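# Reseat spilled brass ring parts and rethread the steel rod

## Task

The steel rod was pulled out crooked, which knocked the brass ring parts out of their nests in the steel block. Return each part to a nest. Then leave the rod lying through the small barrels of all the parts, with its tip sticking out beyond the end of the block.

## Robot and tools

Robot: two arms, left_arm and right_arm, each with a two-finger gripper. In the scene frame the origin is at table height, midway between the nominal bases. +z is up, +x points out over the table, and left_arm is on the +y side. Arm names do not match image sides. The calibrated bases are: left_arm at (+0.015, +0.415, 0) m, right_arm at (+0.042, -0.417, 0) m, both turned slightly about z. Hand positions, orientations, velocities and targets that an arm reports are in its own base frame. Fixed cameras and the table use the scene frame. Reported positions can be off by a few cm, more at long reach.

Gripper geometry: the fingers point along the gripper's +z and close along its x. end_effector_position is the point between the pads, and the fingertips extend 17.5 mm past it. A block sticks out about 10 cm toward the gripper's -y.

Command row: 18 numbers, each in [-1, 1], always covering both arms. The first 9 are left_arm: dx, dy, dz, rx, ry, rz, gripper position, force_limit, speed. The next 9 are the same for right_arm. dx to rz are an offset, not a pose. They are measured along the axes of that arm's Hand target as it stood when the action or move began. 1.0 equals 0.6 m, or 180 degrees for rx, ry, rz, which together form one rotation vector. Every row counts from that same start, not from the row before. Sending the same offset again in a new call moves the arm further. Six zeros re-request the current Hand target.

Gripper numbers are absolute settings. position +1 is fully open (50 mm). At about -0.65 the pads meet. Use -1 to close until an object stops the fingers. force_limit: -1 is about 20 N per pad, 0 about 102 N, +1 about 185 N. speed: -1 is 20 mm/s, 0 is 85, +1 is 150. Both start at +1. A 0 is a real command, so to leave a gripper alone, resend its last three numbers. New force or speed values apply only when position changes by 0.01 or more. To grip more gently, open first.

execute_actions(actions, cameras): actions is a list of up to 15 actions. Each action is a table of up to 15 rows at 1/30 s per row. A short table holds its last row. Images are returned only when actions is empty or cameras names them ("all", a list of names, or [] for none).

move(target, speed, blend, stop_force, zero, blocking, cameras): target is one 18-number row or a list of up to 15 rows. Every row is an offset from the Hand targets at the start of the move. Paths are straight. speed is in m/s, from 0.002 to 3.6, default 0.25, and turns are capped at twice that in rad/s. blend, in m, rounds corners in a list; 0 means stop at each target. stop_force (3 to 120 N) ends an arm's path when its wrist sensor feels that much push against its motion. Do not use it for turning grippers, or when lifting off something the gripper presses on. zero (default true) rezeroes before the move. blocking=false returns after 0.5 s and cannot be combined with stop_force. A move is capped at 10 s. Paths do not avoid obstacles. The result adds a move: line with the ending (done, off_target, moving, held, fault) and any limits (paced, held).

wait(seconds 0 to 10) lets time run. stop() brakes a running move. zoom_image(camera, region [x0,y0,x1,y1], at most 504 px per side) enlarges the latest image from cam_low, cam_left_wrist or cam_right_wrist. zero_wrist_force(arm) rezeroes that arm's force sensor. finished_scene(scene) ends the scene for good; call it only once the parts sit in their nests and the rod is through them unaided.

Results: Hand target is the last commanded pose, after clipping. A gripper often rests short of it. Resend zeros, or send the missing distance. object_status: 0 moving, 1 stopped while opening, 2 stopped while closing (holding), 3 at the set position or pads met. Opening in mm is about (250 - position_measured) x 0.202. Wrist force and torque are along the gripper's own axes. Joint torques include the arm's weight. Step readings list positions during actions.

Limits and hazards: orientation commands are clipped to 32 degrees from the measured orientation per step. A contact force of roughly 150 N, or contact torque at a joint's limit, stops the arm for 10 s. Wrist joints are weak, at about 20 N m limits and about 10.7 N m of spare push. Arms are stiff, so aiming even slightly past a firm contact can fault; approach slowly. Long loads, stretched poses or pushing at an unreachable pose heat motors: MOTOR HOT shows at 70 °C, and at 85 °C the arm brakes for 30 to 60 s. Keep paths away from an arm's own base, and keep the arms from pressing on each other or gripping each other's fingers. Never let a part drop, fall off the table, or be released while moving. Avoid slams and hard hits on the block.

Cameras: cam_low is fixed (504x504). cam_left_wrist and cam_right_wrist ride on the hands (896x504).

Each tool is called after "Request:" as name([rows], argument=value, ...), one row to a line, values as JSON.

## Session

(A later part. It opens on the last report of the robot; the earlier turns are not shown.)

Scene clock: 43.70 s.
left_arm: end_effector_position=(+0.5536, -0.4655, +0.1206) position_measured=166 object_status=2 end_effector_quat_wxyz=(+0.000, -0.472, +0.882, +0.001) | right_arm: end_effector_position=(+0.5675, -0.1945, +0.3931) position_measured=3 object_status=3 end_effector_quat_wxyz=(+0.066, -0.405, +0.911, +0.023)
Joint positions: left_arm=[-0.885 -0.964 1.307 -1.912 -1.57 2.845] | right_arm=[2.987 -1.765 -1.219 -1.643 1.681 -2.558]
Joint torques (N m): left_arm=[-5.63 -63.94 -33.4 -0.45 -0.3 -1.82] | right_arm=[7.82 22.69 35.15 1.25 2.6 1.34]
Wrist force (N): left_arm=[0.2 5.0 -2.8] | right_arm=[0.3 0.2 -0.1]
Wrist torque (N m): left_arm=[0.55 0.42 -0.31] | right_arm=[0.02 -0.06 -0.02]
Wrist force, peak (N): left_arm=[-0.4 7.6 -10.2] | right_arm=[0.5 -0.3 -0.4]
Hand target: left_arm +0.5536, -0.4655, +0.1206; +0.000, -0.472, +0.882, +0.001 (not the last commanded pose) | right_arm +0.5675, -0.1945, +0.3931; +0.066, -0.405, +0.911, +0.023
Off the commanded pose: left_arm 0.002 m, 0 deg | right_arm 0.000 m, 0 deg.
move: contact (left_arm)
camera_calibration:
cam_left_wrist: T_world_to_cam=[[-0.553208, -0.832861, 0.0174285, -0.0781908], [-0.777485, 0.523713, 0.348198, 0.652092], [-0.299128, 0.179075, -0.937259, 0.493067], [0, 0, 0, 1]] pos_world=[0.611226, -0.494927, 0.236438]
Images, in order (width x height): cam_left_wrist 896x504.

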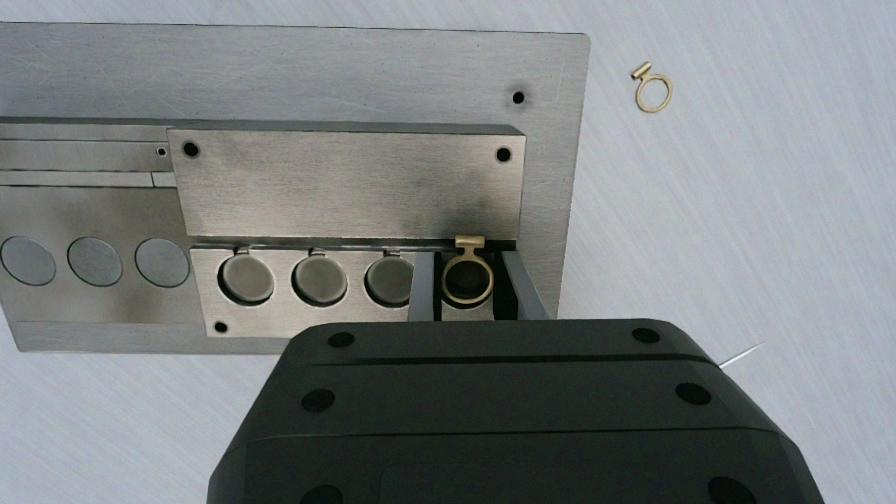

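Request:
move([
  [0,0,-0.0005,0,0,0,-1,-1,-1,0,0,0,0,0,0,1,1,1],
  [0,0.0004,-0.0005,0,0,0,-1,-1,-1,0,0,0,0,0,0,1,1,1],
  [0,0.0004,-0.0005,0,0,0,-0.02,-1,-1,0,0,0,0,0,0,1,1,1],
], speed=0.01)

Request:
move(target=[0,0,-0.01,0,0,0,-0.02,-1,-1,0,0,0,0,0,0,1,1,1], speed=0.02)

Request:
move(target=[0,0,-0.06,0,0,0,0.32,-1,-1,0,0,0,0,0,0,1,1,1], speed=0.15, cameras=["cam_left_wrist"])

Request:
zoom_image(camera="cam_left_wrist", region=[380, 180, 560, 320])

Scene clock: 45.57 s.
left_arm: end_effector_position=(+0.5534, -0.4654, +0.1210) position_measured=155 object_status=3 end_effector_quat_wxyz=(+0.000, -0.472, +0.882, +0.001) | right_arm: end_effector_position=(+0.5675, -0.1945, +0.3931) position_measured=3 object_status=3 end_effector_quat_wxyz=(+0.066, -0.405, +0.911, +0.023)
Joint positions: left_arm=[-0.885 -0.965 1.308 -1.912 -1.57 2.845] | right_arm=[2.987 -1.765 -1.219 -1.643 1.681 -2.558]
Joint torques (N m): left_arm=[-5.1 -57.12 -11.42 -5.95 -0.32 -1.33] | right_arm=[7.62 22.75 33.59 1.09 2.53 1.19]
Wrist force (N): left_arm=[0.8 3.2 0.8] | right_arm=[0.4 -0.1 -0.2]
Wrist torque (N m): left_arm=[0.53 0.39 -0.32] | right_arm=[-0.01 -0.08 -0.02]
Wrist force, peak (N): left_arm=[0.1 5.2 -2.6] | right_arm=[0.6 -0.4 0.1]
Hand target: left_arm +0.5534, -0.4654, +0.1209; +0.000, -0.472, +0.882, +0.001 | right_arm +0.5675, -0.1945, +0.3931; +0.066, -0.405, +0.911, +0.023
Off the commanded pose: left_arm 0.000 m, 0 deg | right_arm 0.000 m, 0 deg.
move: done

Scene clock: 46.27 s.
left_arm: end_effector_position=(+0.5534, -0.4654, +0.1271) position_measured=155 object_status=3 end_effector_quat_wxyz=(+0.000, -0.472, +0.882, +0.001) | right_arm: end_effector_position=(+0.5675, -0.1945, +0.3931) position_measured=3 object_status=3 end_effector_quat_wxyz=(+0.066, -0.405, +0.911, +0.023)
Joint positions: left_arm=[-0.885 -0.97 1.299 -1.899 -1.57 2.845] | right_arm=[2.987 -1.765 -1.219 -1.643 1.681 -2.558]
Joint torques (N m): left_arm=[-5.04 -60.33 -27.39 -2.37 -0.18 -1.08] | right_arm=[9.17 22.55 34.97 1.05 2.45 1.16]
Wrist force (N): left_arm=[0.8 3.0 0.6] | right_arm=[0.5 -0.2 0.2]
Wrist torque (N m): left_arm=[0.49 0.39 -0.32] | right_arm=[-0.04 -0.09 -0.01]
Wrist force, peak (N): left_arm=[1.0 3.4 1.2] | right_arm=[0.4 -0.4 -0.3]
Hand target: left_arm +0.5534, -0.4654, +0.1269; +0.000, -0.472, +0.882, +0.001 | right_arm +0.5675, -0.1945, +0.3931; +0.066, -0.405, +0.911, +0.023
Off the commanded pose: left_arm 0.000 m, 0 deg | right_arm 0.000 m, 0 deg.
move: done

Scene clock: 47.03 s.
left_arm: end_effector_position=(+0.5534, -0.4655, +0.1632) position_measured=105 object_status=3 end_effector_quat_wxyz=(+0.000, -0.472, +0.882, +0.001) end_effector_velocity=(+0.000, +0.000, -0.001) end_effector_angular_velocity=(-0.001, +0.000, -0.001) | right_arm: end_effector_position=(+0.5675, -0.1945, +0.3931) position_measured=3 object_status=3 end_effector_quat_wxyz=(+0.066, -0.405, +0.911, +0.023)
Joint positions: left_arm=[-0.885 -0.995 1.244 -1.819 -1.57 2.845] | right_arm=[2.987 -1.765 -1.219 -1.643 1.681 -2.558]
Joint velocities: left_arm=[0 0.001 0.003 -0.005 0 0.001] | right_arm=[within noise]
Joint torques (N m): left_arm=[-6.33 -42.62 -10.85 -6.37 0.23 -1.75] | right_arm=[7.78 22.12 35.05 1.22 2.61 1.23]
Wrist force (N): left_arm=[0.6 3.2 0.9] | right_arm=[0.3 -0.1 -0.1]
Wrist torque (N m): left_arm=[0.53 0.45 -0.32] | right_arm=[-0.01 -0.07 -0.02]
Wrist force, peak (N): left_arm=[0.6 3.2 1.8] | right_arm=[0.7 -0.1 0.0]
Hand target: left_arm +0.5534, -0.4655, +0.1629; +0.000, -0.472, +0.882, +0.001 | right_arm +0.5675, -0.1945, +0.3931; +0.066, -0.405, +0.911, +0.023
Off the commanded pose: left_arm 0.000 m, 0 deg | right_arm 0.000 m, 0 deg.
move: done
camera_calibration:
cam_left_wrist: T_world_to_cam=[[-0.553151, -0.832898, 0.0174621, -0.0791046], [-0.777592, 0.523716, 0.347955, 0.637272], [-0.298956, 0.178893, -0.937349, 0.532672], [0, 0, 0, 1]] pos_world=[0.611026, -0.494927, 0.278938]
Images, in order (width x height): cam_left_wrist 896x504.

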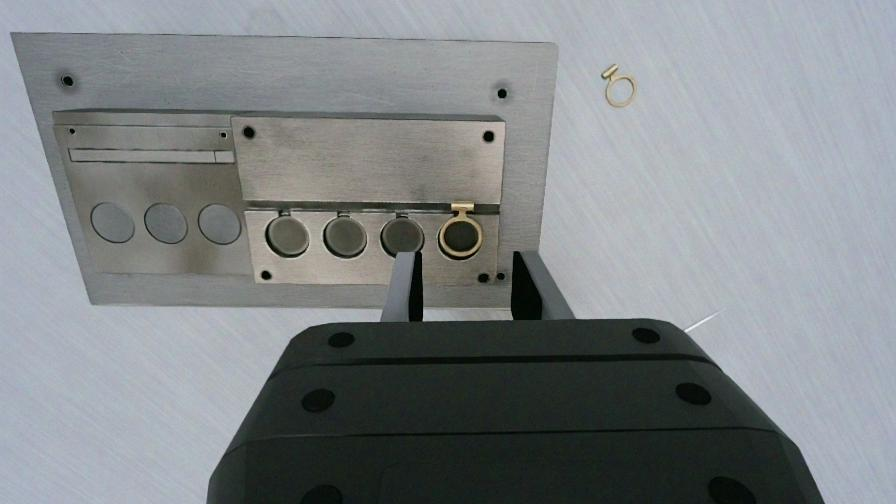

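Scaled by 2.800 from the camera's 896x504 image, which has a finer 1280x720 frame.

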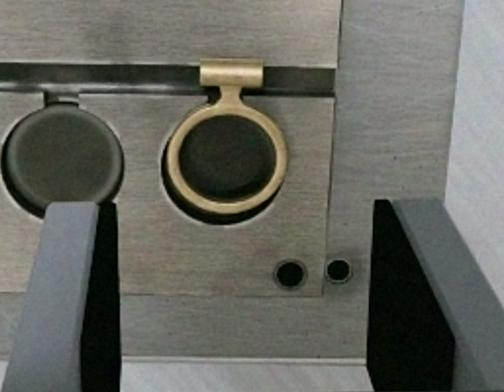

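Request:
move(target=[0,0,0.0685,0,0,0,0.1,-1,-1,0,0,0,0,0,0,1,1,1], speed=0.08, stop_force=4)

Request:
move([
  [0,0,0,0,0,0,-1,-1,-1,0,0,0,0,0,0,1,1,1],
  [0,0,-0.0025,0,0,0,-1,-1,-1,0,0,0,0,0,0,1,1,1],
  [0,0.002,-0.0025,0,0,0,-1,-1,-1,0,0,0,0,0,0,1,1,1],
], speed=0.02)

Request:
move(target=[0,0,0.006,0,0,0,-1,-1,-1,0,0,0,0,0,0,1,1,1], speed=0.005, stop_force=3, cameras=["cam_left_wrist"])

Request:
zoom_image(camera="cam_left_wrist", region=[380, 180, 560, 320])

Scene clock: 49.43 s.
left_arm: end_effector_position=(+0.5534, -0.4654, +0.1218) position_measured=138 object_status=3 end_effector_quat_wxyz=(+0.000, -0.472, +0.882, +0.001) | right_arm: end_effector_position=(+0.5675, -0.1945, +0.3931) position_measured=3 object_status=3 end_effector_quat_wxyz=(+0.066, -0.405, +0.911, +0.023)
Joint positions: left_arm=[-0.885 -0.966 1.307 -1.91 -1.57 2.845] | right_arm=[2.987 -1.765 -1.219 -1.643 1.681 -2.558]
Joint torques (N m): left_arm=[5.79 -67.11 -34.36 -0.39 -0.43 1.74] | right_arm=[7.61 22.83 33.4 1.21 2.54 1.11]
Wrist force (N): left_arm=[0.6 3.2 0.8] | right_arm=[0.2 -0.1 0.0]
Wrist torque (N m): left_arm=[0.51 0.43 -0.32] | right_arm=[-0.02 -0.04 -0.02]
Wrist force, peak (N): left_arm=[0.6 3.2 2.1] | right_arm=[0.7 -0.4 -0.1]
Hand target: left_arm +0.5534, -0.4654, +0.1218; +0.000, -0.472, +0.882, +0.001 | right_arm +0.5675, -0.1945, +0.3931; +0.066, -0.405, +0.911, +0.023
Off the commanded pose: left_arm 0.000 m, 0 deg | right_arm 0.000 m, 0 deg.
move: done

Scene clock: 51.70 s.
left_arm: end_effector_position=(+0.5523, -0.4647, +0.1234) position_measured=251 object_status=3 end_effector_quat_wxyz=(+0.000, -0.472, +0.882, +0.001) | right_arm: end_effector_position=(+0.5675, -0.1945, +0.3931) position_measured=3 object_status=3 end_effector_quat_wxyz=(+0.066, -0.405, +0.911, +0.023)
Joint positions: left_arm=[-0.885 -0.97 1.309 -1.908 -1.57 2.845] | right_arm=[2.987 -1.765 -1.219 -1.643 1.681 -2.558]
Joint torques (N m): left_arm=[-4.7 -51.47 -28.94 -5.72 0.58 -1.87] | right_arm=[7.68 22.75 34.8 1.19 2.82 1.16]
Wrist force (N): left_arm=[0.3 2.5 1.0] | right_arm=[0.3 0.0 0.0]
Wrist torque (N m): left_arm=[0.40 0.48 -0.32] | right_arm=[0.00 -0.06 -0.02]
Wrist force, peak (N): left_arm=[0.1 5.0 -38.2] | right_arm=[0.6 -0.1 0.1]
Hand target: left_arm +0.5524, -0.4647, +0.1233; +0.000, -0.472, +0.882, +0.001 | right_arm +0.5675, -0.1945, +0.3931; +0.066, -0.405, +0.911, +0.023
Off the commanded pose: left_arm 0.000 m, 0 deg | right_arm 0.000 m, 0 deg.
move: done

Scene clock: 53.07 s.
left_arm: end_effector_position=(+0.5524, -0.4648, +0.1227) position_measured=251 object_status=3 end_effector_quat_wxyz=(+0.000, -0.472, +0.882, +0.001) | right_arm: end_effector_position=(+0.5675, -0.1945, +0.3931) position_measured=3 object_status=3 end_effector_quat_wxyz=(+0.066, -0.405, +0.911, +0.023)
Joint positions: left_arm=[-0.885 -0.969 1.31 -1.91 -1.57 2.845] | right_arm=[2.987 -1.765 -1.219 -1.643 1.681 -2.558]
Joint torques (N m): left_arm=[-3.8 -63.42 -33.09 -0.75 0.36 -1.86] | right_arm=[7.69 22.52 34.03 1.28 2.51 1.08]
Wrist force (N): left_arm=[-0.4 5.9 -3.8] | right_arm=[0.3 -0.3 -0.1]
Wrist torque (N m): left_arm=[0.53 0.46 -0.32] | right_arm=[-0.04 -0.06 -0.01]
Wrist force, peak (N): left_arm=[-0.2 6.6 -10.0] | right_arm=[0.6 -0.1 -0.2]
Hand target: left_arm +0.5524, -0.4648, +0.1227; +0.000, -0.472, +0.882, +0.001 (not the last commanded pose) | right_arm +0.5675, -0.1945, +0.3931; +0.066, -0.405, +0.911, +0.023
Off the commanded pose: left_arm 0.003 m, 0 deg | right_arm 0.000 m, 0 deg.
move: contact (left_arm)
camera_calibration:
cam_left_wrist: T_world_to_cam=[[-0.553217, -0.832853, 0.0174908, -0.0783123], [-0.777555, 0.523793, 0.347921, 0.650244], [-0.298928, 0.178876, -0.937361, 0.494262], [0, 0, 0, 1]] pos_world=[0.610026, -0.494227, 0.238439]
Images, in order (width x height): cam_left_wrist 896x504.

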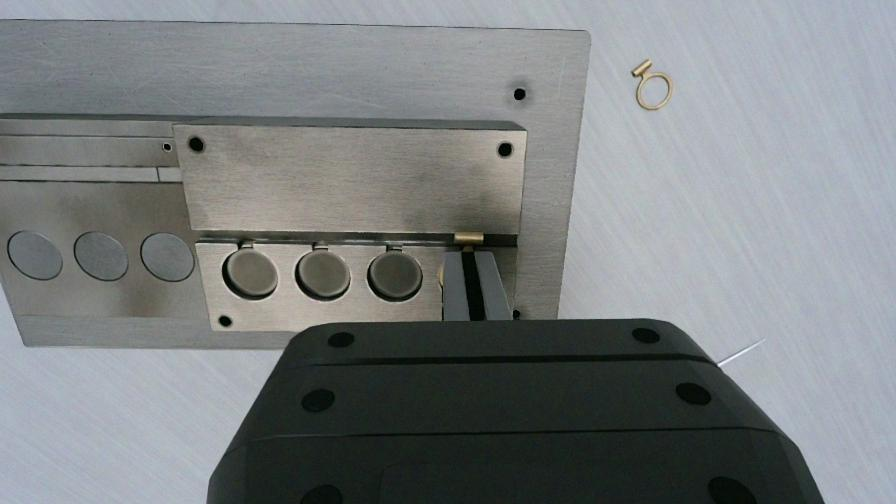

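Scaled by 2.800 from the camera's 896x504 image, which has a finer 1280x720 frame.

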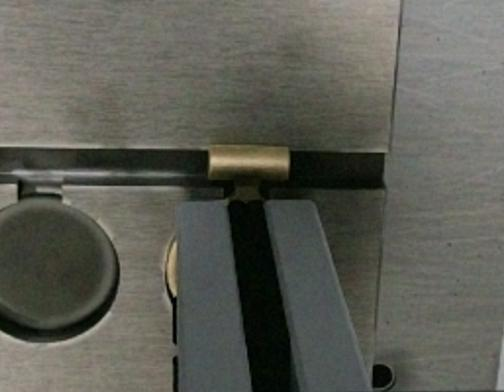

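Request:
move(target=[0,0.0025,0.0003,0,0,0,-1,-1,-1,0,0,0,0,0,0,1,1,1], speed=0.01, cameras=["cam_left_wrist"])

Request:
zoom_image(camera="cam_left_wrist", region=[380, 180, 560, 320])

Scene clock: 54.20 s.
left_arm: end_effector_position=(+0.5511, -0.4640, +0.1225) position_measured=251 object_status=3 end_effector_quat_wxyz=(+0.000, -0.472, +0.882, +0.001) | right_arm: end_effector_position=(+0.5675, -0.1945, +0.3931) position_measured=3 object_status=3 end_effector_quat_wxyz=(+0.066, -0.405, +0.911, +0.023)
Joint positions: left_arm=[-0.886 -0.973 1.316 -1.913 -1.57 2.844] | right_arm=[2.987 -1.765 -1.219 -1.643 1.681 -2.558]
Joint torques (N m): left_arm=[-5.57 -63.03 -16.21 -5.9 0.39 -1.63] | right_arm=[7.56 22.89 33.82 1.22 2.67 1]
Wrist force (N): left_arm=[0.3 2.5 0.8] | right_arm=[0.3 -0.1 0.0]
Wrist torque (N m): left_arm=[0.41 0.47 -0.32] | right_arm=[-0.02 -0.05 -0.01]
Wrist force, peak (N): left_arm=[-0.5 5.9 -4.1] | right_arm=[0.6 -0.2 0.1]
Hand target: left_arm +0.5512, -0.4640, +0.1225; +0.000, -0.472, +0.882, +0.001 | right_arm +0.5675, -0.1945, +0.3931; +0.066, -0.405, +0.911, +0.023
Off the commanded pose: left_arm 0.000 m, 0 deg | right_arm 0.000 m, 0 deg.
move: done
camera_calibration:
cam_left_wrist: T_world_to_cam=[[-0.553217, -0.832853, 0.0174908, -0.0782784], [-0.777555, 0.523793, 0.347921, 0.648831], [-0.298928, 0.178876, -0.937361, 0.493525], [0, 0, 0, 1]] pos_world=[0.608726, -0.493327, 0.238239]
Images, in order (width x height): cam_left_wrist 896x504.

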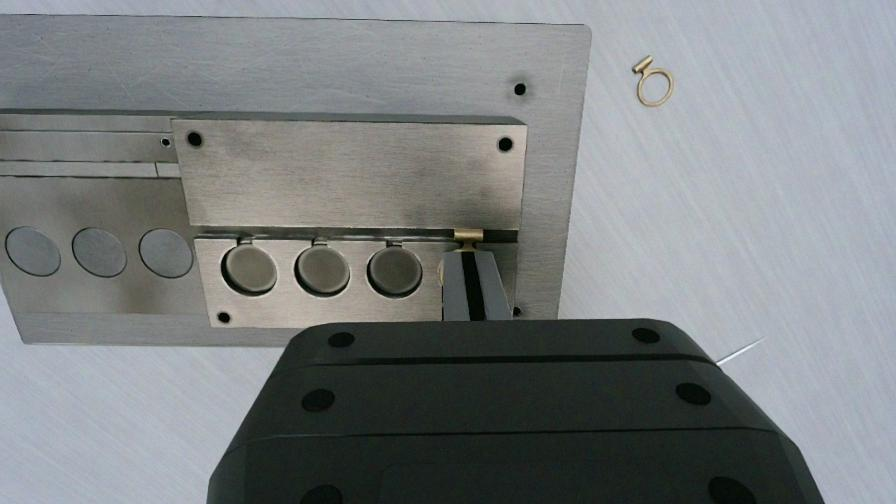

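Scaled by 2.800 from the camera's 896x504 image, which has a finer 1280x720 frame.

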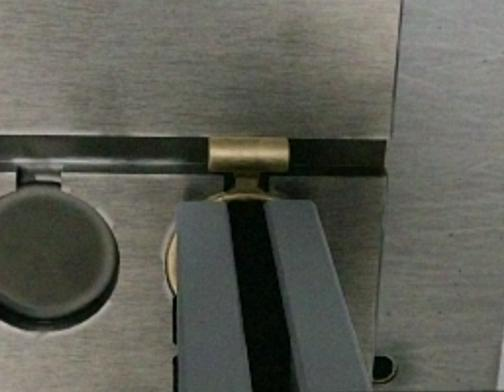

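Request:
move(target=[0,0,0.006,0,0,0,-1,-1,-1,0,0,0,0,0,0,1,1,1], speed=0.006, stop_force=5)

Request:
move(target=[0,0,-0.07,0,0,0,-1,-1,-1,0,0,0,0,0,0,1,1,1], speed=0.12, cameras=["cam_left_wrist"])

Request:
zoom_image(camera="cam_left_wrist", region=[380, 180, 560, 320])

Scene clock: 55.77 s.
left_arm: end_effector_position=(+0.5512, -0.4640, +0.1222) position_measured=251 object_status=3 end_effector_quat_wxyz=(+0.000, -0.472, +0.882, +0.000) | right_arm: end_effector_position=(+0.5675, -0.1945, +0.3931) position_measured=3 object_status=3 end_effector_quat_wxyz=(+0.066, -0.405, +0.911, +0.023)
Joint positions: left_arm=[-0.886 -0.973 1.317 -1.914 -1.57 2.844] | right_arm=[2.987 -1.765 -1.219 -1.643 1.681 -2.558]
Joint torques (N m): left_arm=[-4.26 -61.76 -33.3 -1.01 0.38 -1.21] | right_arm=[8.81 22.2 35.42 1.21 2.64 1.07]
Wrist force (N): left_arm=[-0.3 7.5 -6.0] | right_arm=[0.5 -0.2 -0.2]
Wrist torque (N m): left_arm=[0.58 0.39 -0.34] | right_arm=[-0.04 -0.08 -0.02]
Wrist force, peak (N): left_arm=[-0.7 10.0 -13.5] | right_arm=[0.6 -0.2 -0.2]
Hand target: left_arm +0.5512, -0.4640, +0.1222; +0.000, -0.472, +0.882, +0.000 (not the last commanded pose) | right_arm +0.5675, -0.1945, +0.3931; +0.066, -0.405, +0.911, +0.023
Off the commanded pose: left_arm 0.003 m, 0 deg | right_arm 0.000 m, 0 deg.
move: contact (left_arm)

Scene clock: 56.57 s.
left_arm: end_effector_position=(+0.5512, -0.4641, +0.1644) position_measured=251 object_status=3 end_effector_quat_wxyz=(+0.000, -0.472, +0.882, +0.000) | right_arm: end_effector_position=(+0.5675, -0.1945, +0.3931) position_measured=3 object_status=3 end_effector_quat_wxyz=(+0.066, -0.405, +0.911, +0.023)
Joint positions: left_arm=[-0.886 -1.003 1.253 -1.821 -1.57 2.844] | right_arm=[2.987 -1.765 -1.219 -1.643 1.681 -2.558]
Joint torques (N m): left_arm=[-6.38 -41.97 -12.59 -6.22 0.18 -1.8] | right_arm=[7.96 22.75 33.68 1.26 2.64 0.9]
Wrist force (N): left_arm=[0.5 2.7 1.0] | right_arm=[0.4 0.0 -0.2]
Wrist torque (N m): left_arm=[0.45 0.45 -0.32] | right_arm=[0.00 -0.07 -0.02]
Wrist force, peak (N): left_arm=[-0.5 7.2 -5.4] | right_arm=[0.6 0.0 0.3]
Hand target: left_arm +0.5512, -0.4641, +0.1642; +0.000, -0.472, +0.882, +0.000 | right_arm +0.5675, -0.1945, +0.3931; +0.066, -0.405, +0.911, +0.023
Off the commanded pose: left_arm 0.000 m, 0 deg | right_arm 0.000 m, 0 deg.
move: done
camera_calibration:
cam_left_wrist: T_world_to_cam=[[-0.55319, -0.832868, 0.0176838, -0.079119], [-0.777726, 0.523939, 0.347318, 0.634694], [-0.298535, 0.17838, -0.937581, 0.532522], [0, 0, 0, 1]] pos_world=[0.608826, -0.493427, 0.280241]
Images, in order (width x height): cam_left_wrist 896x504.

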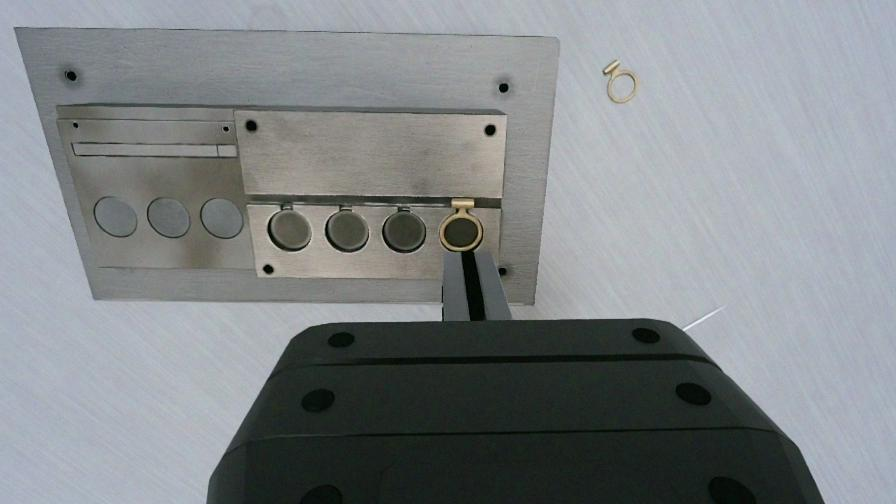

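Scaled by 2.800 from the camera's 896x504 image, which has a finer 1280x720 frame.

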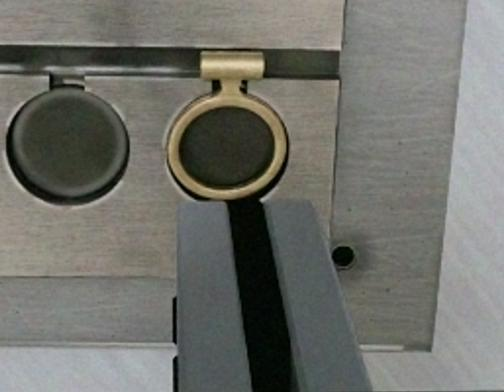

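Request:
zoom_image(camera="cam_left_wrist", region=[380, 190, 500, 260])

Scaled by 4.200 from the camera's 896x504 image, which has a finer 1280x720 frame.

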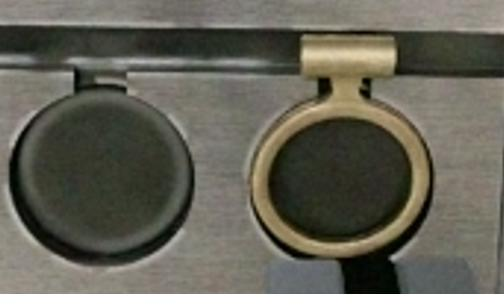

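Request:
move([
  [0,-0.0225,0,0,0,0,-1,-1,-1,0,0,0,0,0,0,1,1,1],
  [0,-0.0225,0.064,0,0,0,-1,-1,-1,0,0,0,0,0,0,1,1,1],
], speed=0.1)

Request:
move(target=[0,0,0.012,0,0,0,-1,-1,-1,0,0,0,0,0,0,1,1,1], speed=0.006, stop_force=4, cameras=["cam_left_wrist"])

Request:
zoom_image(camera="cam_left_wrist", region=[380, 180, 560, 320])

Request:
move([
  [0,0,-0.03,0,0,0,-1,-1,-1,0,0,0,0,0,0,1,1,1],
  [0,0.025,-0.08,0,0,0,-1,-1,-1,0,0,0,0,0,0,1,1,1],
], speed=0.12, cameras=["cam_left_wrist"])

Request:
zoom_image(camera="cam_left_wrist", region=[380, 190, 500, 260])

Scene clock: 60.43 s.
left_arm: end_effector_position=(+0.5624, -0.4715, +0.1257) position_measured=251 object_status=3 end_effector_quat_wxyz=(+0.000, -0.472, +0.882, +0.001) | right_arm: end_effector_position=(+0.5675, -0.1945, +0.3931) position_measured=3 object_status=3 end_effector_quat_wxyz=(+0.066, -0.405, +0.911, +0.023)
Joint positions: left_arm=[-0.881 -0.944 1.259 -1.885 -1.57 2.85] | right_arm=[2.987 -1.765 -1.219 -1.643 1.681 -2.558]
Joint torques (N m): left_arm=[-4.77 -67.58 -35.4 -0.55 -0.66 -1.77] | right_arm=[7.95 21.58 32.79 1.17 2.62 0.99]
Wrist force (N): left_arm=[0.6 2.7 0.9] | right_arm=[0.3 -0.2 -0.2]
Wrist torque (N m): left_arm=[0.44 0.43 -0.32] | right_arm=[-0.03 -0.06 -0.02]
Wrist force, peak (N): left_arm=[0.5 2.9 2.6] | right_arm=[0.7 -0.1 -0.1]
Hand target: left_arm +0.5624, -0.4715, +0.1258; +0.000, -0.472, +0.882, +0.000 | right_arm +0.5675, -0.1945, +0.3931; +0.066, -0.405, +0.911, +0.023
Off the commanded pose: left_arm 0.000 m, 0 deg | right_arm 0.000 m, 0 deg.
move: done

Scene clock: 62.53 s.
left_arm: end_effector_position=(+0.5624, -0.4715, +0.1207) position_measured=251 object_status=3 end_effector_quat_wxyz=(+0.000, -0.472, +0.882, +0.000) | right_arm: end_effector_position=(+0.5675, -0.1945, +0.3931) position_measured=3 object_status=3 end_effector_quat_wxyz=(+0.066, -0.405, +0.911, +0.023)
Joint positions: left_arm=[-0.881 -0.94 1.266 -1.896 -1.57 2.85] | right_arm=[2.987 -1.765 -1.219 -1.643 1.681 -2.558]
Joint torques (N m): left_arm=[-4.95 -65.21 -33.96 -0.75 -0.3 -1.6] | right_arm=[7.48 21.99 33.43 1.24 2.52 1]
Wrist force (N): left_arm=[0.0 3.1 -1.4] | right_arm=[0.4 0.2 0.1]
Wrist torque (N m): left_arm=[0.44 0.44 -0.32] | right_arm=[0.03 -0.07 -0.02]
Wrist force, peak (N): left_arm=[-0.4 3.8 -7.8] | right_arm=[0.7 -0.1 -0.1]
Hand target: left_arm +0.5624, -0.4715, +0.1207; +0.000, -0.472, +0.882, +0.000 (not the last commanded pose) | right_arm +0.5675, -0.1945, +0.3931; +0.066, -0.405, +0.911, +0.023
Off the commanded pose: left_arm 0.002 m, 0 deg | right_arm 0.000 m, 0 deg.
move: contact (left_arm)
camera_calibration:
cam_left_wrist: T_world_to_cam=[[-0.553201, -0.832861, 0.0176309, -0.0783739], [-0.777641, 0.523882, 0.347595, 0.662365], [-0.298735, 0.178579, -0.937479, 0.49643], [0, 0, 0, 1]] pos_world=[0.620026, -0.500927, 0.23654]
Images, in order (width x height): cam_left_wrist 896x504.

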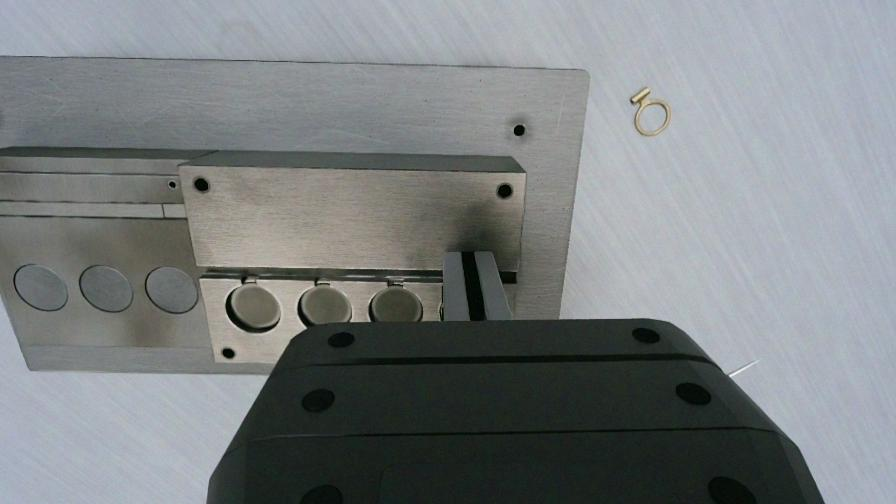

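Scaled by 2.800 from the camera's 896x504 image, which has a finer 1280x720 frame.

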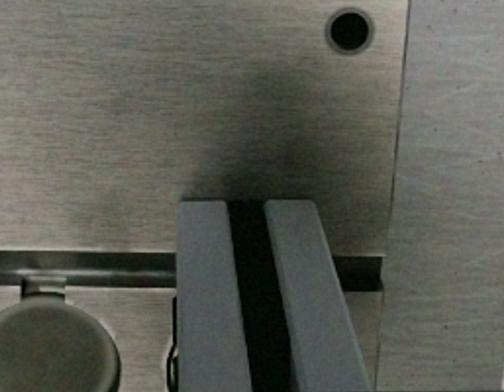

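Scene clock: 63.77 s.
left_arm: end_effector_position=(+0.5498, -0.4632, +0.1686) position_measured=251 object_status=3 end_effector_quat_wxyz=(+0.000, -0.472, +0.882, +0.001) | right_arm: end_effector_position=(+0.5675, -0.1945, +0.3931) position_measured=3 object_status=3 end_effector_quat_wxyz=(+0.066, -0.405, +0.911, +0.023)
Joint positions: left_arm=[-0.887 -1.009 1.252 -1.813 -1.57 2.843] | right_arm=[2.987 -1.765 -1.219 -1.643 1.681 -2.558]
Joint torques (N m): left_arm=[6.5 -42.53 -29.77 -6.35 -0.64 1.4] | right_arm=[7.83 23.01 34.7 1.2 2.65 0.96]
Wrist force (N): left_arm=[0.4 2.6 1.1] | right_arm=[0.7 -0.2 -0.2]
Wrist torque (N m): left_arm=[0.43 0.46 -0.31] | right_arm=[-0.03 -0.13 -0.02]
Wrist force, peak (N): left_arm=[0.6 3.7 -0.7] | right_arm=[0.7 -0.2 -0.2]
Hand target: left_arm +0.5500, -0.4633, +0.1687; +0.000, -0.472, +0.882, +0.000 | right_arm +0.5675, -0.1945, +0.3931; +0.066, -0.405, +0.911, +0.023
Off the commanded pose: left_arm 0.000 m, 0 deg | right_arm 0.000 m, 0 deg.
move: done
camera_calibration:
cam_left_wrist: T_world_to_cam=[[-0.553211, -0.832857, 0.0175175, -0.0792363], [-0.777593, 0.523818, 0.347799, 0.63145], [-0.298843, 0.178785, -0.937406, 0.536234], [0, 0, 0, 1]] pos_world=[0.607426, -0.492627, 0.284439]
Images, in order (width x height): cam_left_wrist 896x504.

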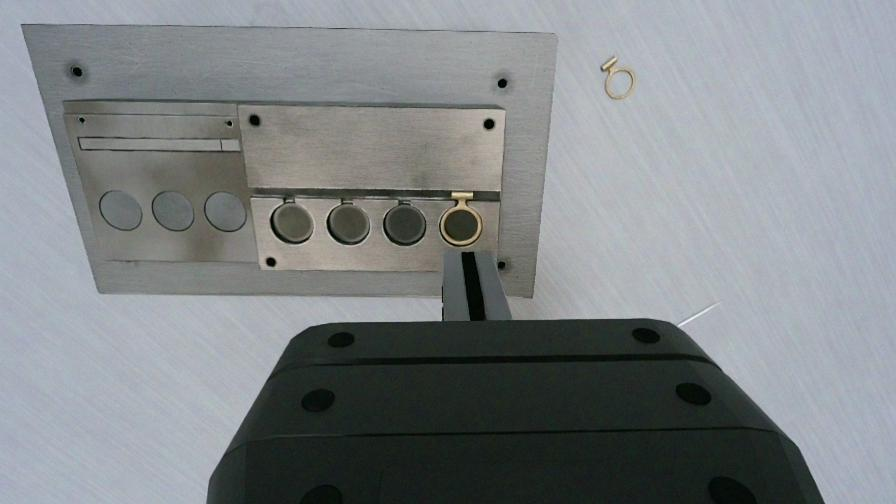

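Scaled by 4.200 from the camera's 896x504 image, which has a finer 1280x720 frame.

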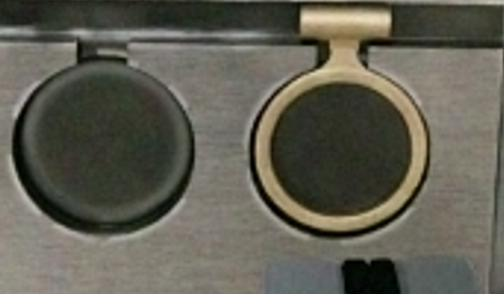

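Request:
move([
  [0.1676,-0.1108,0,0,0,-0.189,0.32,-1,-1,0,0,0,0,0,0,1,1,1],
  [0.1676,-0.1108,0.1145,0,0,-0.189,0.32,-1,-1,0,0,0,0,0,0,1,1,1],
], speed=0.25, cameras=["cam_left_wrist"])

Request:
zoom_image(camera="cam_left_wrist", region=[380, 140, 560, 280])

Scene clock: 66.70 s.
left_arm: end_effector_position=(+0.5494, -0.5837, +0.0999) position_measured=105 object_status=3 end_effector_quat_wxyz=(+0.000, +0.709, -0.705, +0.000) | right_arm: end_effector_position=(+0.5675, -0.1945, +0.3931) position_measured=3 object_status=3 end_effector_quat_wxyz=(+0.066, -0.405, +0.911, +0.023)
Joint positions: left_arm=[-0.983 -0.753 0.994 -1.812 -1.57 2.154] | right_arm=[2.987 -1.765 -1.219 -1.643 1.681 -2.558]
Joint torques (N m): left_arm=[7.39 -74.39 -27.46 -2.81 0.75 -1.84] | right_arm=[9.02 22.35 34.08 1.25 2.42 0.87]
Wrist force (N): left_arm=[0.4 2.6 0.7] | right_arm=[0.4 -0.1 0.0]
Wrist torque (N m): left_arm=[0.42 0.46 -0.33] | right_arm=[-0.02 -0.07 -0.02]
Wrist force, peak (N): left_arm=[0.4 2.7 4.0] | right_arm=[0.7 -0.2 -0.1]
Hand target: left_arm +0.5494, -0.5837, +0.0999; +0.000, +0.709, -0.705, +0.000 | right_arm +0.5675, -0.1945, +0.3931; +0.066, -0.405, +0.911, +0.023
Off the commanded pose: left_arm 0.000 m, 0 deg | right_arm 0.000 m, 0 deg.
move: done
camera_calibration:
cam_left_wrist: T_world_to_cam=[[0.00740578, -0.999823, 0.0172795, -0.584026], [-0.937812, -0.000946939, 0.347144, 0.499917], [-0.347066, -0.0187757, -0.937653, 0.404406], [0, 0, 0, 1]] pos_world=[0.613509, -0.575856, 0.215741]
Images, in order (width x height): cam_left_wrist 896x504.

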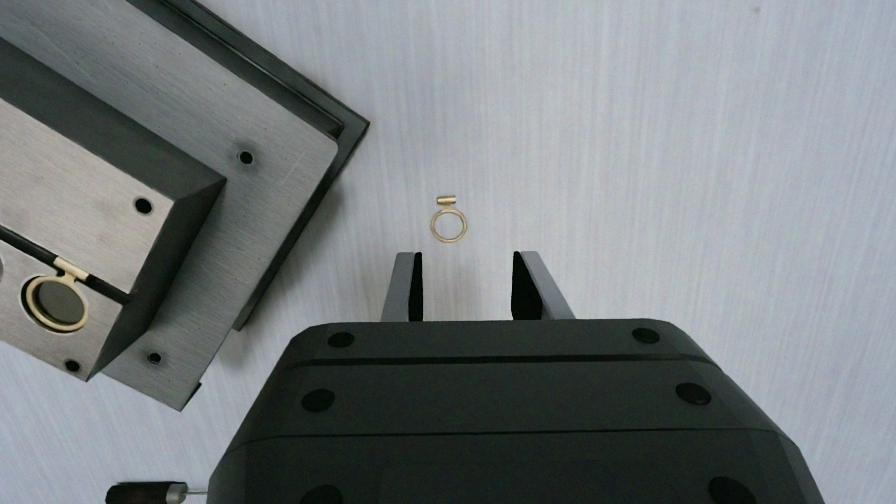

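Scaled by 2.800 from the camera's 896x504 image, which has a finer 1280x720 frame.

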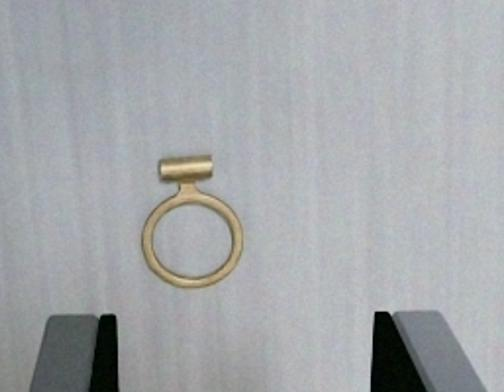

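Request:
move(target=[-0.0083,0.0093,0.0915,0,0,-0.027,0.32,-1,-1,0,0,0,0,0,0,1,1,1], speed=0.15, cameras=["cam_left_wrist"])

Request:
zoom_image(camera="cam_left_wrist", region=[380, 180, 560, 320])

Scene clock: 68.00 s.
left_arm: end_effector_position=(+0.5438, -0.5787, +0.0449) position_measured=105 object_status=3 end_effector_quat_wxyz=(+0.000, +0.738, -0.675, +0.000) | right_arm: end_effector_position=(+0.5675, -0.1945, +0.3931) position_measured=3 object_status=3 end_effector_quat_wxyz=(+0.066, -0.405, +0.911, +0.023)
Joint positions: left_arm=[-0.985 -0.727 1.095 -1.938 -1.57 2.066] | right_arm=[2.987 -1.765 -1.219 -1.643 1.681 -2.558]
Joint torques (N m): left_arm=[-2.8 -75.72 -33.33 -0.89 0.74 1.1] | right_arm=[7.3 21.93 33.67 1.21 2.34 0.99]
Wrist force (N): left_arm=[0.2 2.5 1.0] | right_arm=[0.4 0.0 0.0]
Wrist torque (N m): left_arm=[0.41 0.47 -0.33] | right_arm=[0.00 -0.08 -0.02]
Wrist force, peak (N): left_arm=[0.1 2.8 2.8] | right_arm=[0.7 0.0 0.0]
Hand target: left_arm +0.5438, -0.5787, +0.0450; +0.000, +0.738, -0.675, +0.000 | right_arm +0.5675, -0.1945, +0.3931; +0.066, -0.405, +0.911, +0.023
Off the commanded pose: left_arm 0.000 m, 0 deg | right_arm 0.000 m, 0 deg.
move: done
camera_calibration:
cam_left_wrist: T_world_to_cam=[[0.0920734, -0.995602, 0.01727, -0.621673], [-0.934381, -0.0803909, 0.347088, 0.465873], [-0.344174, -0.0480943, -0.937673, 0.332423], [0, 0, 0, 1]] pos_world=[0.606953, -0.565499, 0.160741]
Images, in order (width x height): cam_left_wrist 896x504.

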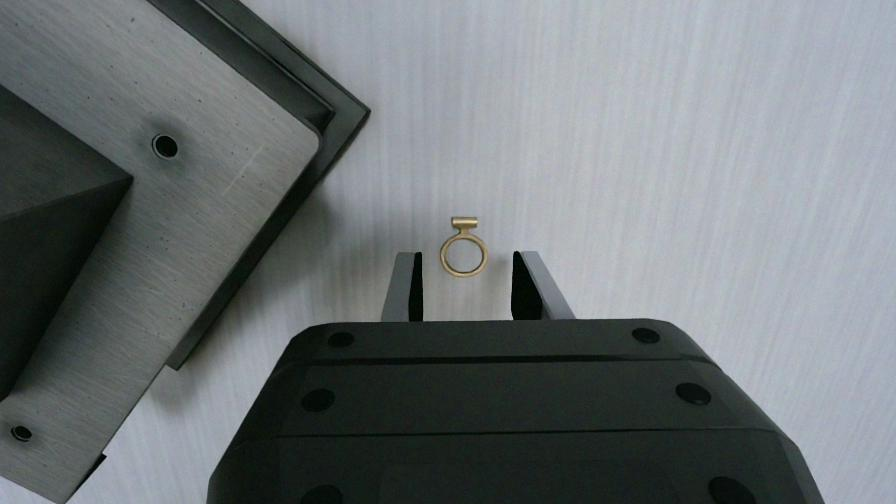

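Scaled by 2.800 from the camera's 896x504 image, which has a finer 1280x720 frame.

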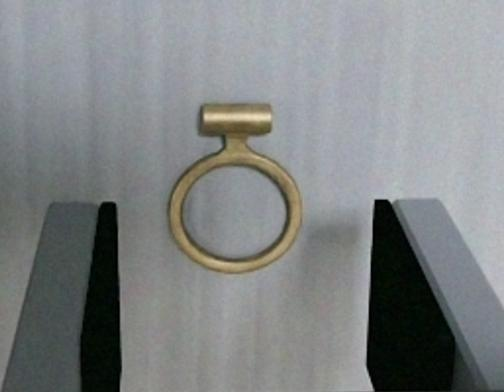

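Request:
move(target=[0,0.0017,0.038,0,0,0,0.32,-1,-1,0,0,0,0,0,0,1,1,1], speed=0.05, stop_force=6, cameras=["cam_left_wrist"])

Request:
zoom_image(camera="cam_left_wrist", region=[380, 180, 560, 320])

Scene clock: 70.00 s.
left_arm: end_effector_position=(+0.5428, -0.5788, +0.0222) position_measured=105 object_status=3 end_effector_quat_wxyz=(+0.000, +0.738, -0.675, +0.000) | right_arm: end_effector_position=(+0.5675, -0.1945, +0.3931) position_measured=3 object_status=3 end_effector_quat_wxyz=(+0.066, -0.405, +0.911, +0.023)
Joint positions: left_arm=[-0.986 -0.706 1.118 -1.982 -1.57 2.065] | right_arm=[2.987 -1.765 -1.219 -1.643 1.681 -2.558]
Joint torques (N m): left_arm=[-0.3 -75.63 -34.63 -0.32 0.37 -0.21] | right_arm=[8.1 21.68 33.8 1.32 2.52 0.69]
Wrist force (N): left_arm=[0.4 2.8 1.0] | right_arm=[0.3 -0.3 -0.1]
Wrist torque (N m): left_arm=[0.45 0.45 -0.33] | right_arm=[-0.05 -0.06 -0.01]
Wrist force, peak (N): left_arm=[0.5 2.6 1.9] | right_arm=[0.6 -0.3 -0.1]
Hand target: left_arm +0.5428, -0.5788, +0.0222; +0.000, +0.738, -0.675, +0.000 | right_arm +0.5675, -0.1945, +0.3931; +0.066, -0.405, +0.911, +0.023
Off the commanded pose: left_arm 0.000 m, 0 deg | right_arm 0.000 m, 0 deg.
move: done
camera_calibration:
cam_left_wrist: T_world_to_cam=[[0.0921096, -0.995597, 0.0173723, -0.621222], [-0.93441, -0.0803937, 0.347008, 0.472845], [-0.344084, -0.0481957, -0.937701, 0.310686], [0, 0, 0, 1]] pos_world=[0.605954, -0.565499, 0.138041]
Images, in order (width x height): cam_left_wrist 896x504.

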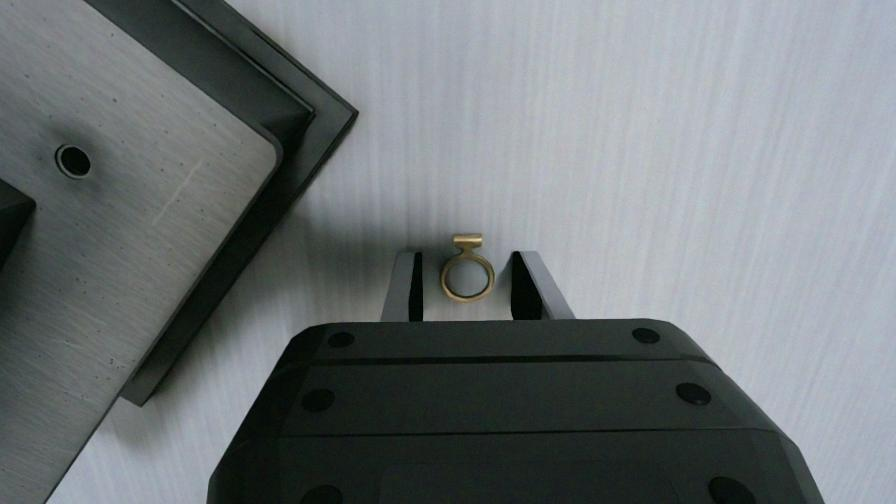

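Scaled by 2.800 from the camera's 896x504 image, which has a finer 1280x720 frame.

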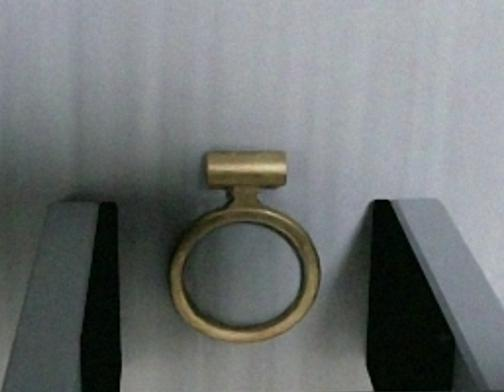

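Request:
move(target=[0,0,0.0022,0,0,0,0.32,-1,-1,0,0,0,0,0,0,1,1,1], speed=0.01, stop_force=5)

Request:
move(target=[0,0,0,0,0,0,-1,-1,-1,0,0,0,0,0,0,1,1,1])

Request:
move([
  [0,0,-0.03,0,0,0,-1,-1,-1,0,0,0,0,0,0,1,1,1],
  [0,0,-0.24,0,0,0,-1,-1,-1,0,0,0,0,0,0,1,1,1],
], speed=[0.05,0.2], cameras=["cam_left_wrist"])

Scene clock: 71.40 s.
left_arm: end_effector_position=(+0.5428, -0.5788, +0.0210) position_measured=105 object_status=3 end_effector_quat_wxyz=(+0.000, +0.738, -0.675, +0.000) | right_arm: end_effector_position=(+0.5675, -0.1945, +0.3931) position_measured=3 object_status=3 end_effector_quat_wxyz=(+0.066, -0.405, +0.911, +0.023)
Joint positions: left_arm=[-0.986 -0.705 1.119 -1.984 -1.57 2.065] | right_arm=[2.987 -1.765 -1.219 -1.643 1.681 -2.558]
Joint torques (N m): left_arm=[4.19 -57.99 -15.32 -2.4 0.17 1.37] | right_arm=[7.67 23.26 33.17 1.35 2.47 0.85]
Wrist force (N): left_arm=[-2.4 5.0 -6.6] | right_arm=[0.5 -0.1 -0.1]
Wrist torque (N m): left_arm=[0.54 0.60 -0.31] | right_arm=[-0.02 -0.08 -0.02]
Wrist force, peak (N): left_arm=[-2.4 5.0 -6.6] | right_arm=[0.7 -0.4 -0.3]
Hand target: left_arm +0.5428, -0.5788, +0.0210; +0.000, +0.738, -0.675, +0.000 | right_arm +0.5675, -0.1945, +0.3931; +0.066, -0.405, +0.911, +0.023
Off the commanded pose: left_arm 0.000 m, 0 deg | right_arm 0.000 m, 0 deg.
move: contact (left_arm)

Scene clock: 72.23 s.
left_arm: end_effector_position=(+0.5428, -0.5788, +0.0210) position_measured=166 object_status=2 end_effector_quat_wxyz=(+0.000, +0.738, -0.675, +0.000) | right_arm: end_effector_position=(+0.5675, -0.1945, +0.3931) position_measured=3 object_status=3 end_effector_quat_wxyz=(+0.066, -0.405, +0.911, +0.023)
Joint positions: left_arm=[-0.986 -0.705 1.119 -1.984 -1.57 2.065] | right_arm=[2.987 -1.765 -1.219 -1.643 1.681 -2.558]
Joint torques (N m): left_arm=[4.13 -68.47 -23.85 -0.56 0.32 1.33] | right_arm=[8.47 23.17 33.81 1.36 2.53 0.8]
Wrist force (N): left_arm=[0.7 2.4 0.0] | right_arm=[0.3 -0.2 -0.1]
Wrist torque (N m): left_arm=[0.42 0.45 -0.32] | right_arm=[-0.02 -0.06 -0.01]
Wrist force, peak (N): left_arm=[0.6 3.5 -4.6] | right_arm=[0.5 0.1 -0.3]
Hand target: left_arm +0.5428, -0.5788, +0.0210; +0.000, +0.738, -0.675, +0.000 | right_arm +0.5675, -0.1945, +0.3931; +0.066, -0.405, +0.911, +0.023
Off the commanded pose: left_arm 0.000 m, 0 deg | right_arm 0.000 m, 0 deg.
move: done

Scene clock: 74.00 s.
left_arm: end_effector_position=(+0.5428, -0.5790, +0.1651) position_measured=166 object_status=2 end_effector_quat_wxyz=(+0.000, +0.738, -0.675, +0.000) | right_arm: end_effector_position=(+0.5675, -0.1945, +0.3931) position_measured=3 object_status=3 end_effector_quat_wxyz=(+0.066, -0.405, +0.911, +0.023)
Joint positions: left_arm=[-0.987 -0.809 0.926 -1.687 -1.57 2.065] | right_arm=[2.987 -1.765 -1.219 -1.643 1.681 -2.558]
Joint torques (N m): left_arm=[-5.82 -52.17 -16.98 -4.77 -0.97 -1.8] | right_arm=[8.61 23.99 33.75 1.15 2.43 0.91]
Wrist force (N): left_arm=[0.3 2.7 1.1] | right_arm=[0.5 -0.3 0.2]
Wrist torque (N m): left_arm=[0.44 0.46 -0.33] | right_arm=[-0.05 -0.08 -0.02]
Wrist force, peak (N): left_arm=[0.4 2.4 3.8] | right_arm=[0.6 -0.2 -0.3]
Hand target: left_arm +0.5428, -0.5790, +0.1650; +0.000, +0.738, -0.675, +0.000 | right_arm +0.5675, -0.1945, +0.3931; +0.066, -0.405, +0.911, +0.023
Off the commanded pose: left_arm 0.000 m, 0 deg | right_arm 0.000 m, 0 deg.
move: done
camera_calibration:
cam_left_wrist: T_world_to_cam=[[0.0920805, -0.995596, 0.0176139, -0.623953], [-0.934491, -0.0802933, 0.346814, 0.423402], [-0.343872, -0.0483948, -0.937769, 0.444452], [0, 0, 0, 1]] pos_world=[0.605954, -0.565699, 0.280942]
Images, in order (width x height): cam_left_wrist 896x504.

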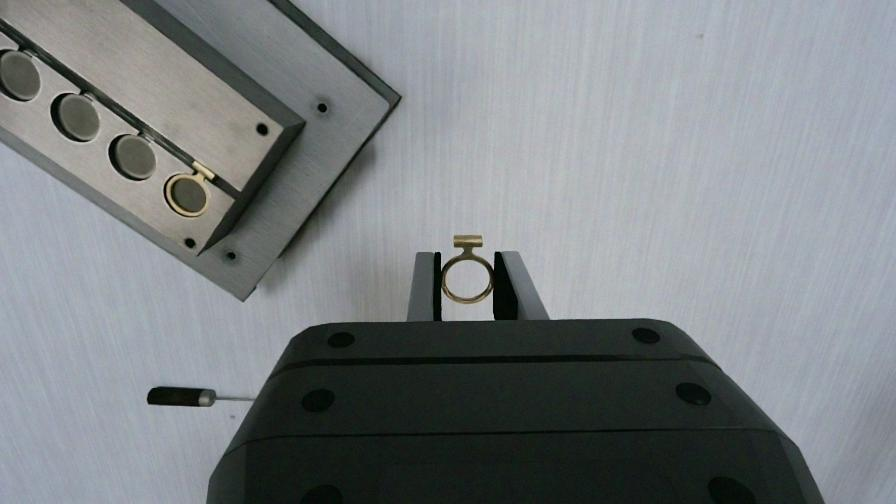

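Request:
move([
  [-0.219,-0.0574,0,0,0,0.2156,-1,-1,-1,0,0,0,0,0,0,1,1,1],
  [-0.219,-0.0574,0.04,0,0,0.2156,-1,-1,-1,0,0,0,0,0,0,1,1,1],
], speed=0.25, cameras=["cam_left_wrist"])

Request:
zoom_image(camera="cam_left_wrist", region=[380, 180, 560, 320])

Scene clock: 76.90 s.
left_arm: end_effector_position=(+0.5653, -0.4450, +0.1411) position_measured=166 object_status=2 end_effector_quat_wxyz=(+0.000, -0.472, +0.882, +0.000) | right_arm: end_effector_position=(+0.5675, -0.1945, +0.3931) position_measured=3 object_status=3 end_effector_quat_wxyz=(+0.066, -0.405, +0.911, +0.023)
Joint positions: left_arm=[-0.853 -0.99 1.294 -1.874 -1.57 2.875] | right_arm=[2.987 -1.765 -1.219 -1.643 1.681 -2.558]
Joint torques (N m): left_arm=[-5.87 -65.95 -28.09 -2.29 0.67 1.75] | right_arm=[8.54 23.46 32.82 1.25 2.42 0.78]
Wrist force (N): left_arm=[0.2 2.5 0.7] | right_arm=[0.3 -0.2 0.0]
Wrist torque (N m): left_arm=[0.41 0.49 -0.39] | right_arm=[-0.03 -0.06 -0.02]
Wrist force, peak (N): left_arm=[0.2 2.8 3.9] | right_arm=[0.7 -0.3 -0.1]
Hand target: left_arm +0.5653, -0.4450, +0.1412; +0.000, -0.472, +0.882, +0.000 | right_arm +0.5675, -0.1945, +0.3931; +0.066, -0.405, +0.911, +0.023
Off the commanded pose: left_arm 0.000 m, 0 deg | right_arm 0.000 m, 0 deg.
move: done
camera_calibration:
cam_left_wrist: T_world_to_cam=[[-0.552146, -0.83356, 0.0176867, -0.0558912], [-0.778281, 0.522906, 0.347634, 0.643467], [-0.299022, 0.178179, -0.937464, 0.511638], [0, 0, 0, 1]] pos_world=[0.622929, -0.474225, 0.25694]
Images, in order (width x height): cam_left_wrist 896x504.

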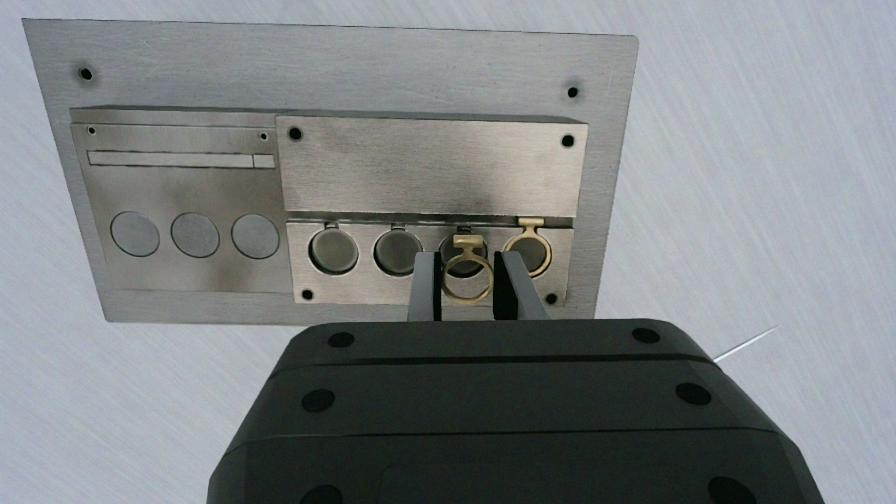

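Scaled by 2.800 from the camera's 896x504 image, which has a finer 1280x720 frame.

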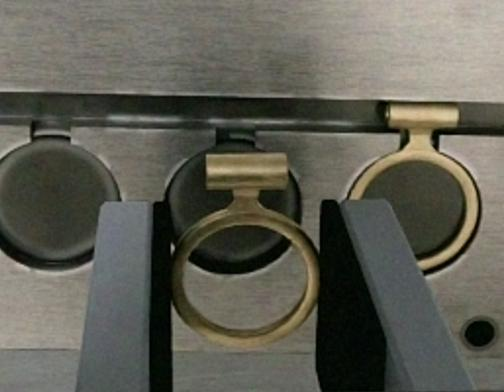

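Request:
move(target=[0,0,0.0308,0,0,0.004,-1,-1,-1,0,0,0,0,0,0,1,1,1], speed=0.04, stop_force=4, cameras=["cam_left_wrist"])

Request:
zoom_image(camera="cam_left_wrist", region=[380, 180, 560, 320])

Scene clock: 78.87 s.
left_arm: end_effector_position=(+0.5653, -0.4450, +0.1227) position_measured=166 object_status=2 end_effector_quat_wxyz=(+0.000, -0.467, +0.884, +0.000) | right_arm: end_effector_position=(+0.5675, -0.1945, +0.3931) position_measured=3 object_status=3 end_effector_quat_wxyz=(+0.066, -0.405, +0.911, +0.023)
Joint positions: left_arm=[-0.853 -0.976 1.32 -1.915 -1.57 2.888] | right_arm=[2.987 -1.765 -1.219 -1.643 1.681 -2.558]
Joint torques (N m): left_arm=[0.52 -66.89 -34.44 -0.44 0.62 -1.75] | right_arm=[7.69 23.3 33.25 1.32 2.39 0.86]
Wrist force (N): left_arm=[0.3 2.7 0.7] | right_arm=[0.5 -0.4 -0.1]
Wrist torque (N m): left_arm=[0.44 0.48 -0.40] | right_arm=[-0.05 -0.09 -0.02]
Wrist force, peak (N): left_arm=[0.3 2.7 1.6] | right_arm=[0.6 -0.4 -0.1]
Hand target: left_arm +0.5653, -0.4450, +0.1227; +0.000, -0.467, +0.884, +0.000 | right_arm +0.5675, -0.1945, +0.3931; +0.066, -0.405, +0.911, +0.023
Off the commanded pose: left_arm 0.000 m, 0 deg | right_arm 0.000 m, 0 deg.
move: done
camera_calibration:
cam_left_wrist: T_world_to_cam=[[-0.562568, -0.826563, 0.017652, -0.0465885], [-0.771709, 0.532655, 0.347482, 0.650486], [-0.296618, 0.18186, -0.93752, 0.494656], [0, 0, 0, 1]] pos_world=[0.622501, -0.474951, 0.23854]
Images, in order (width x height): cam_left_wrist 896x504.

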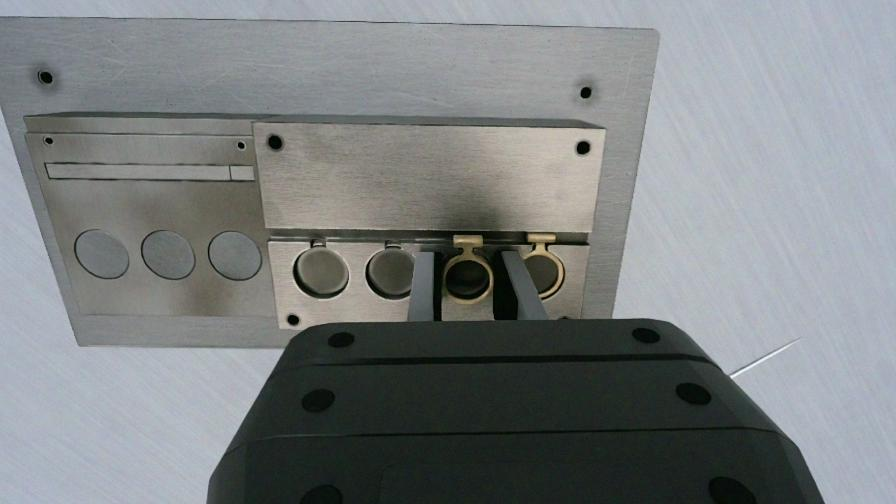

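Scaled by 2.800 from the camera's 896x504 image, which has a finer 1280x720 frame.

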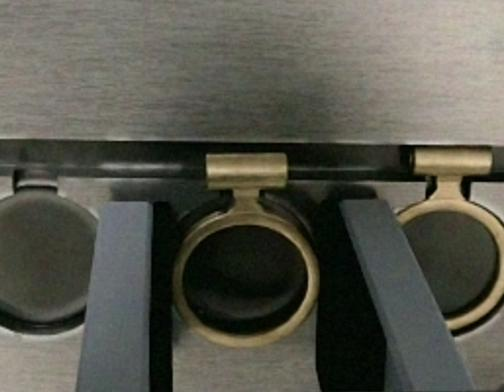

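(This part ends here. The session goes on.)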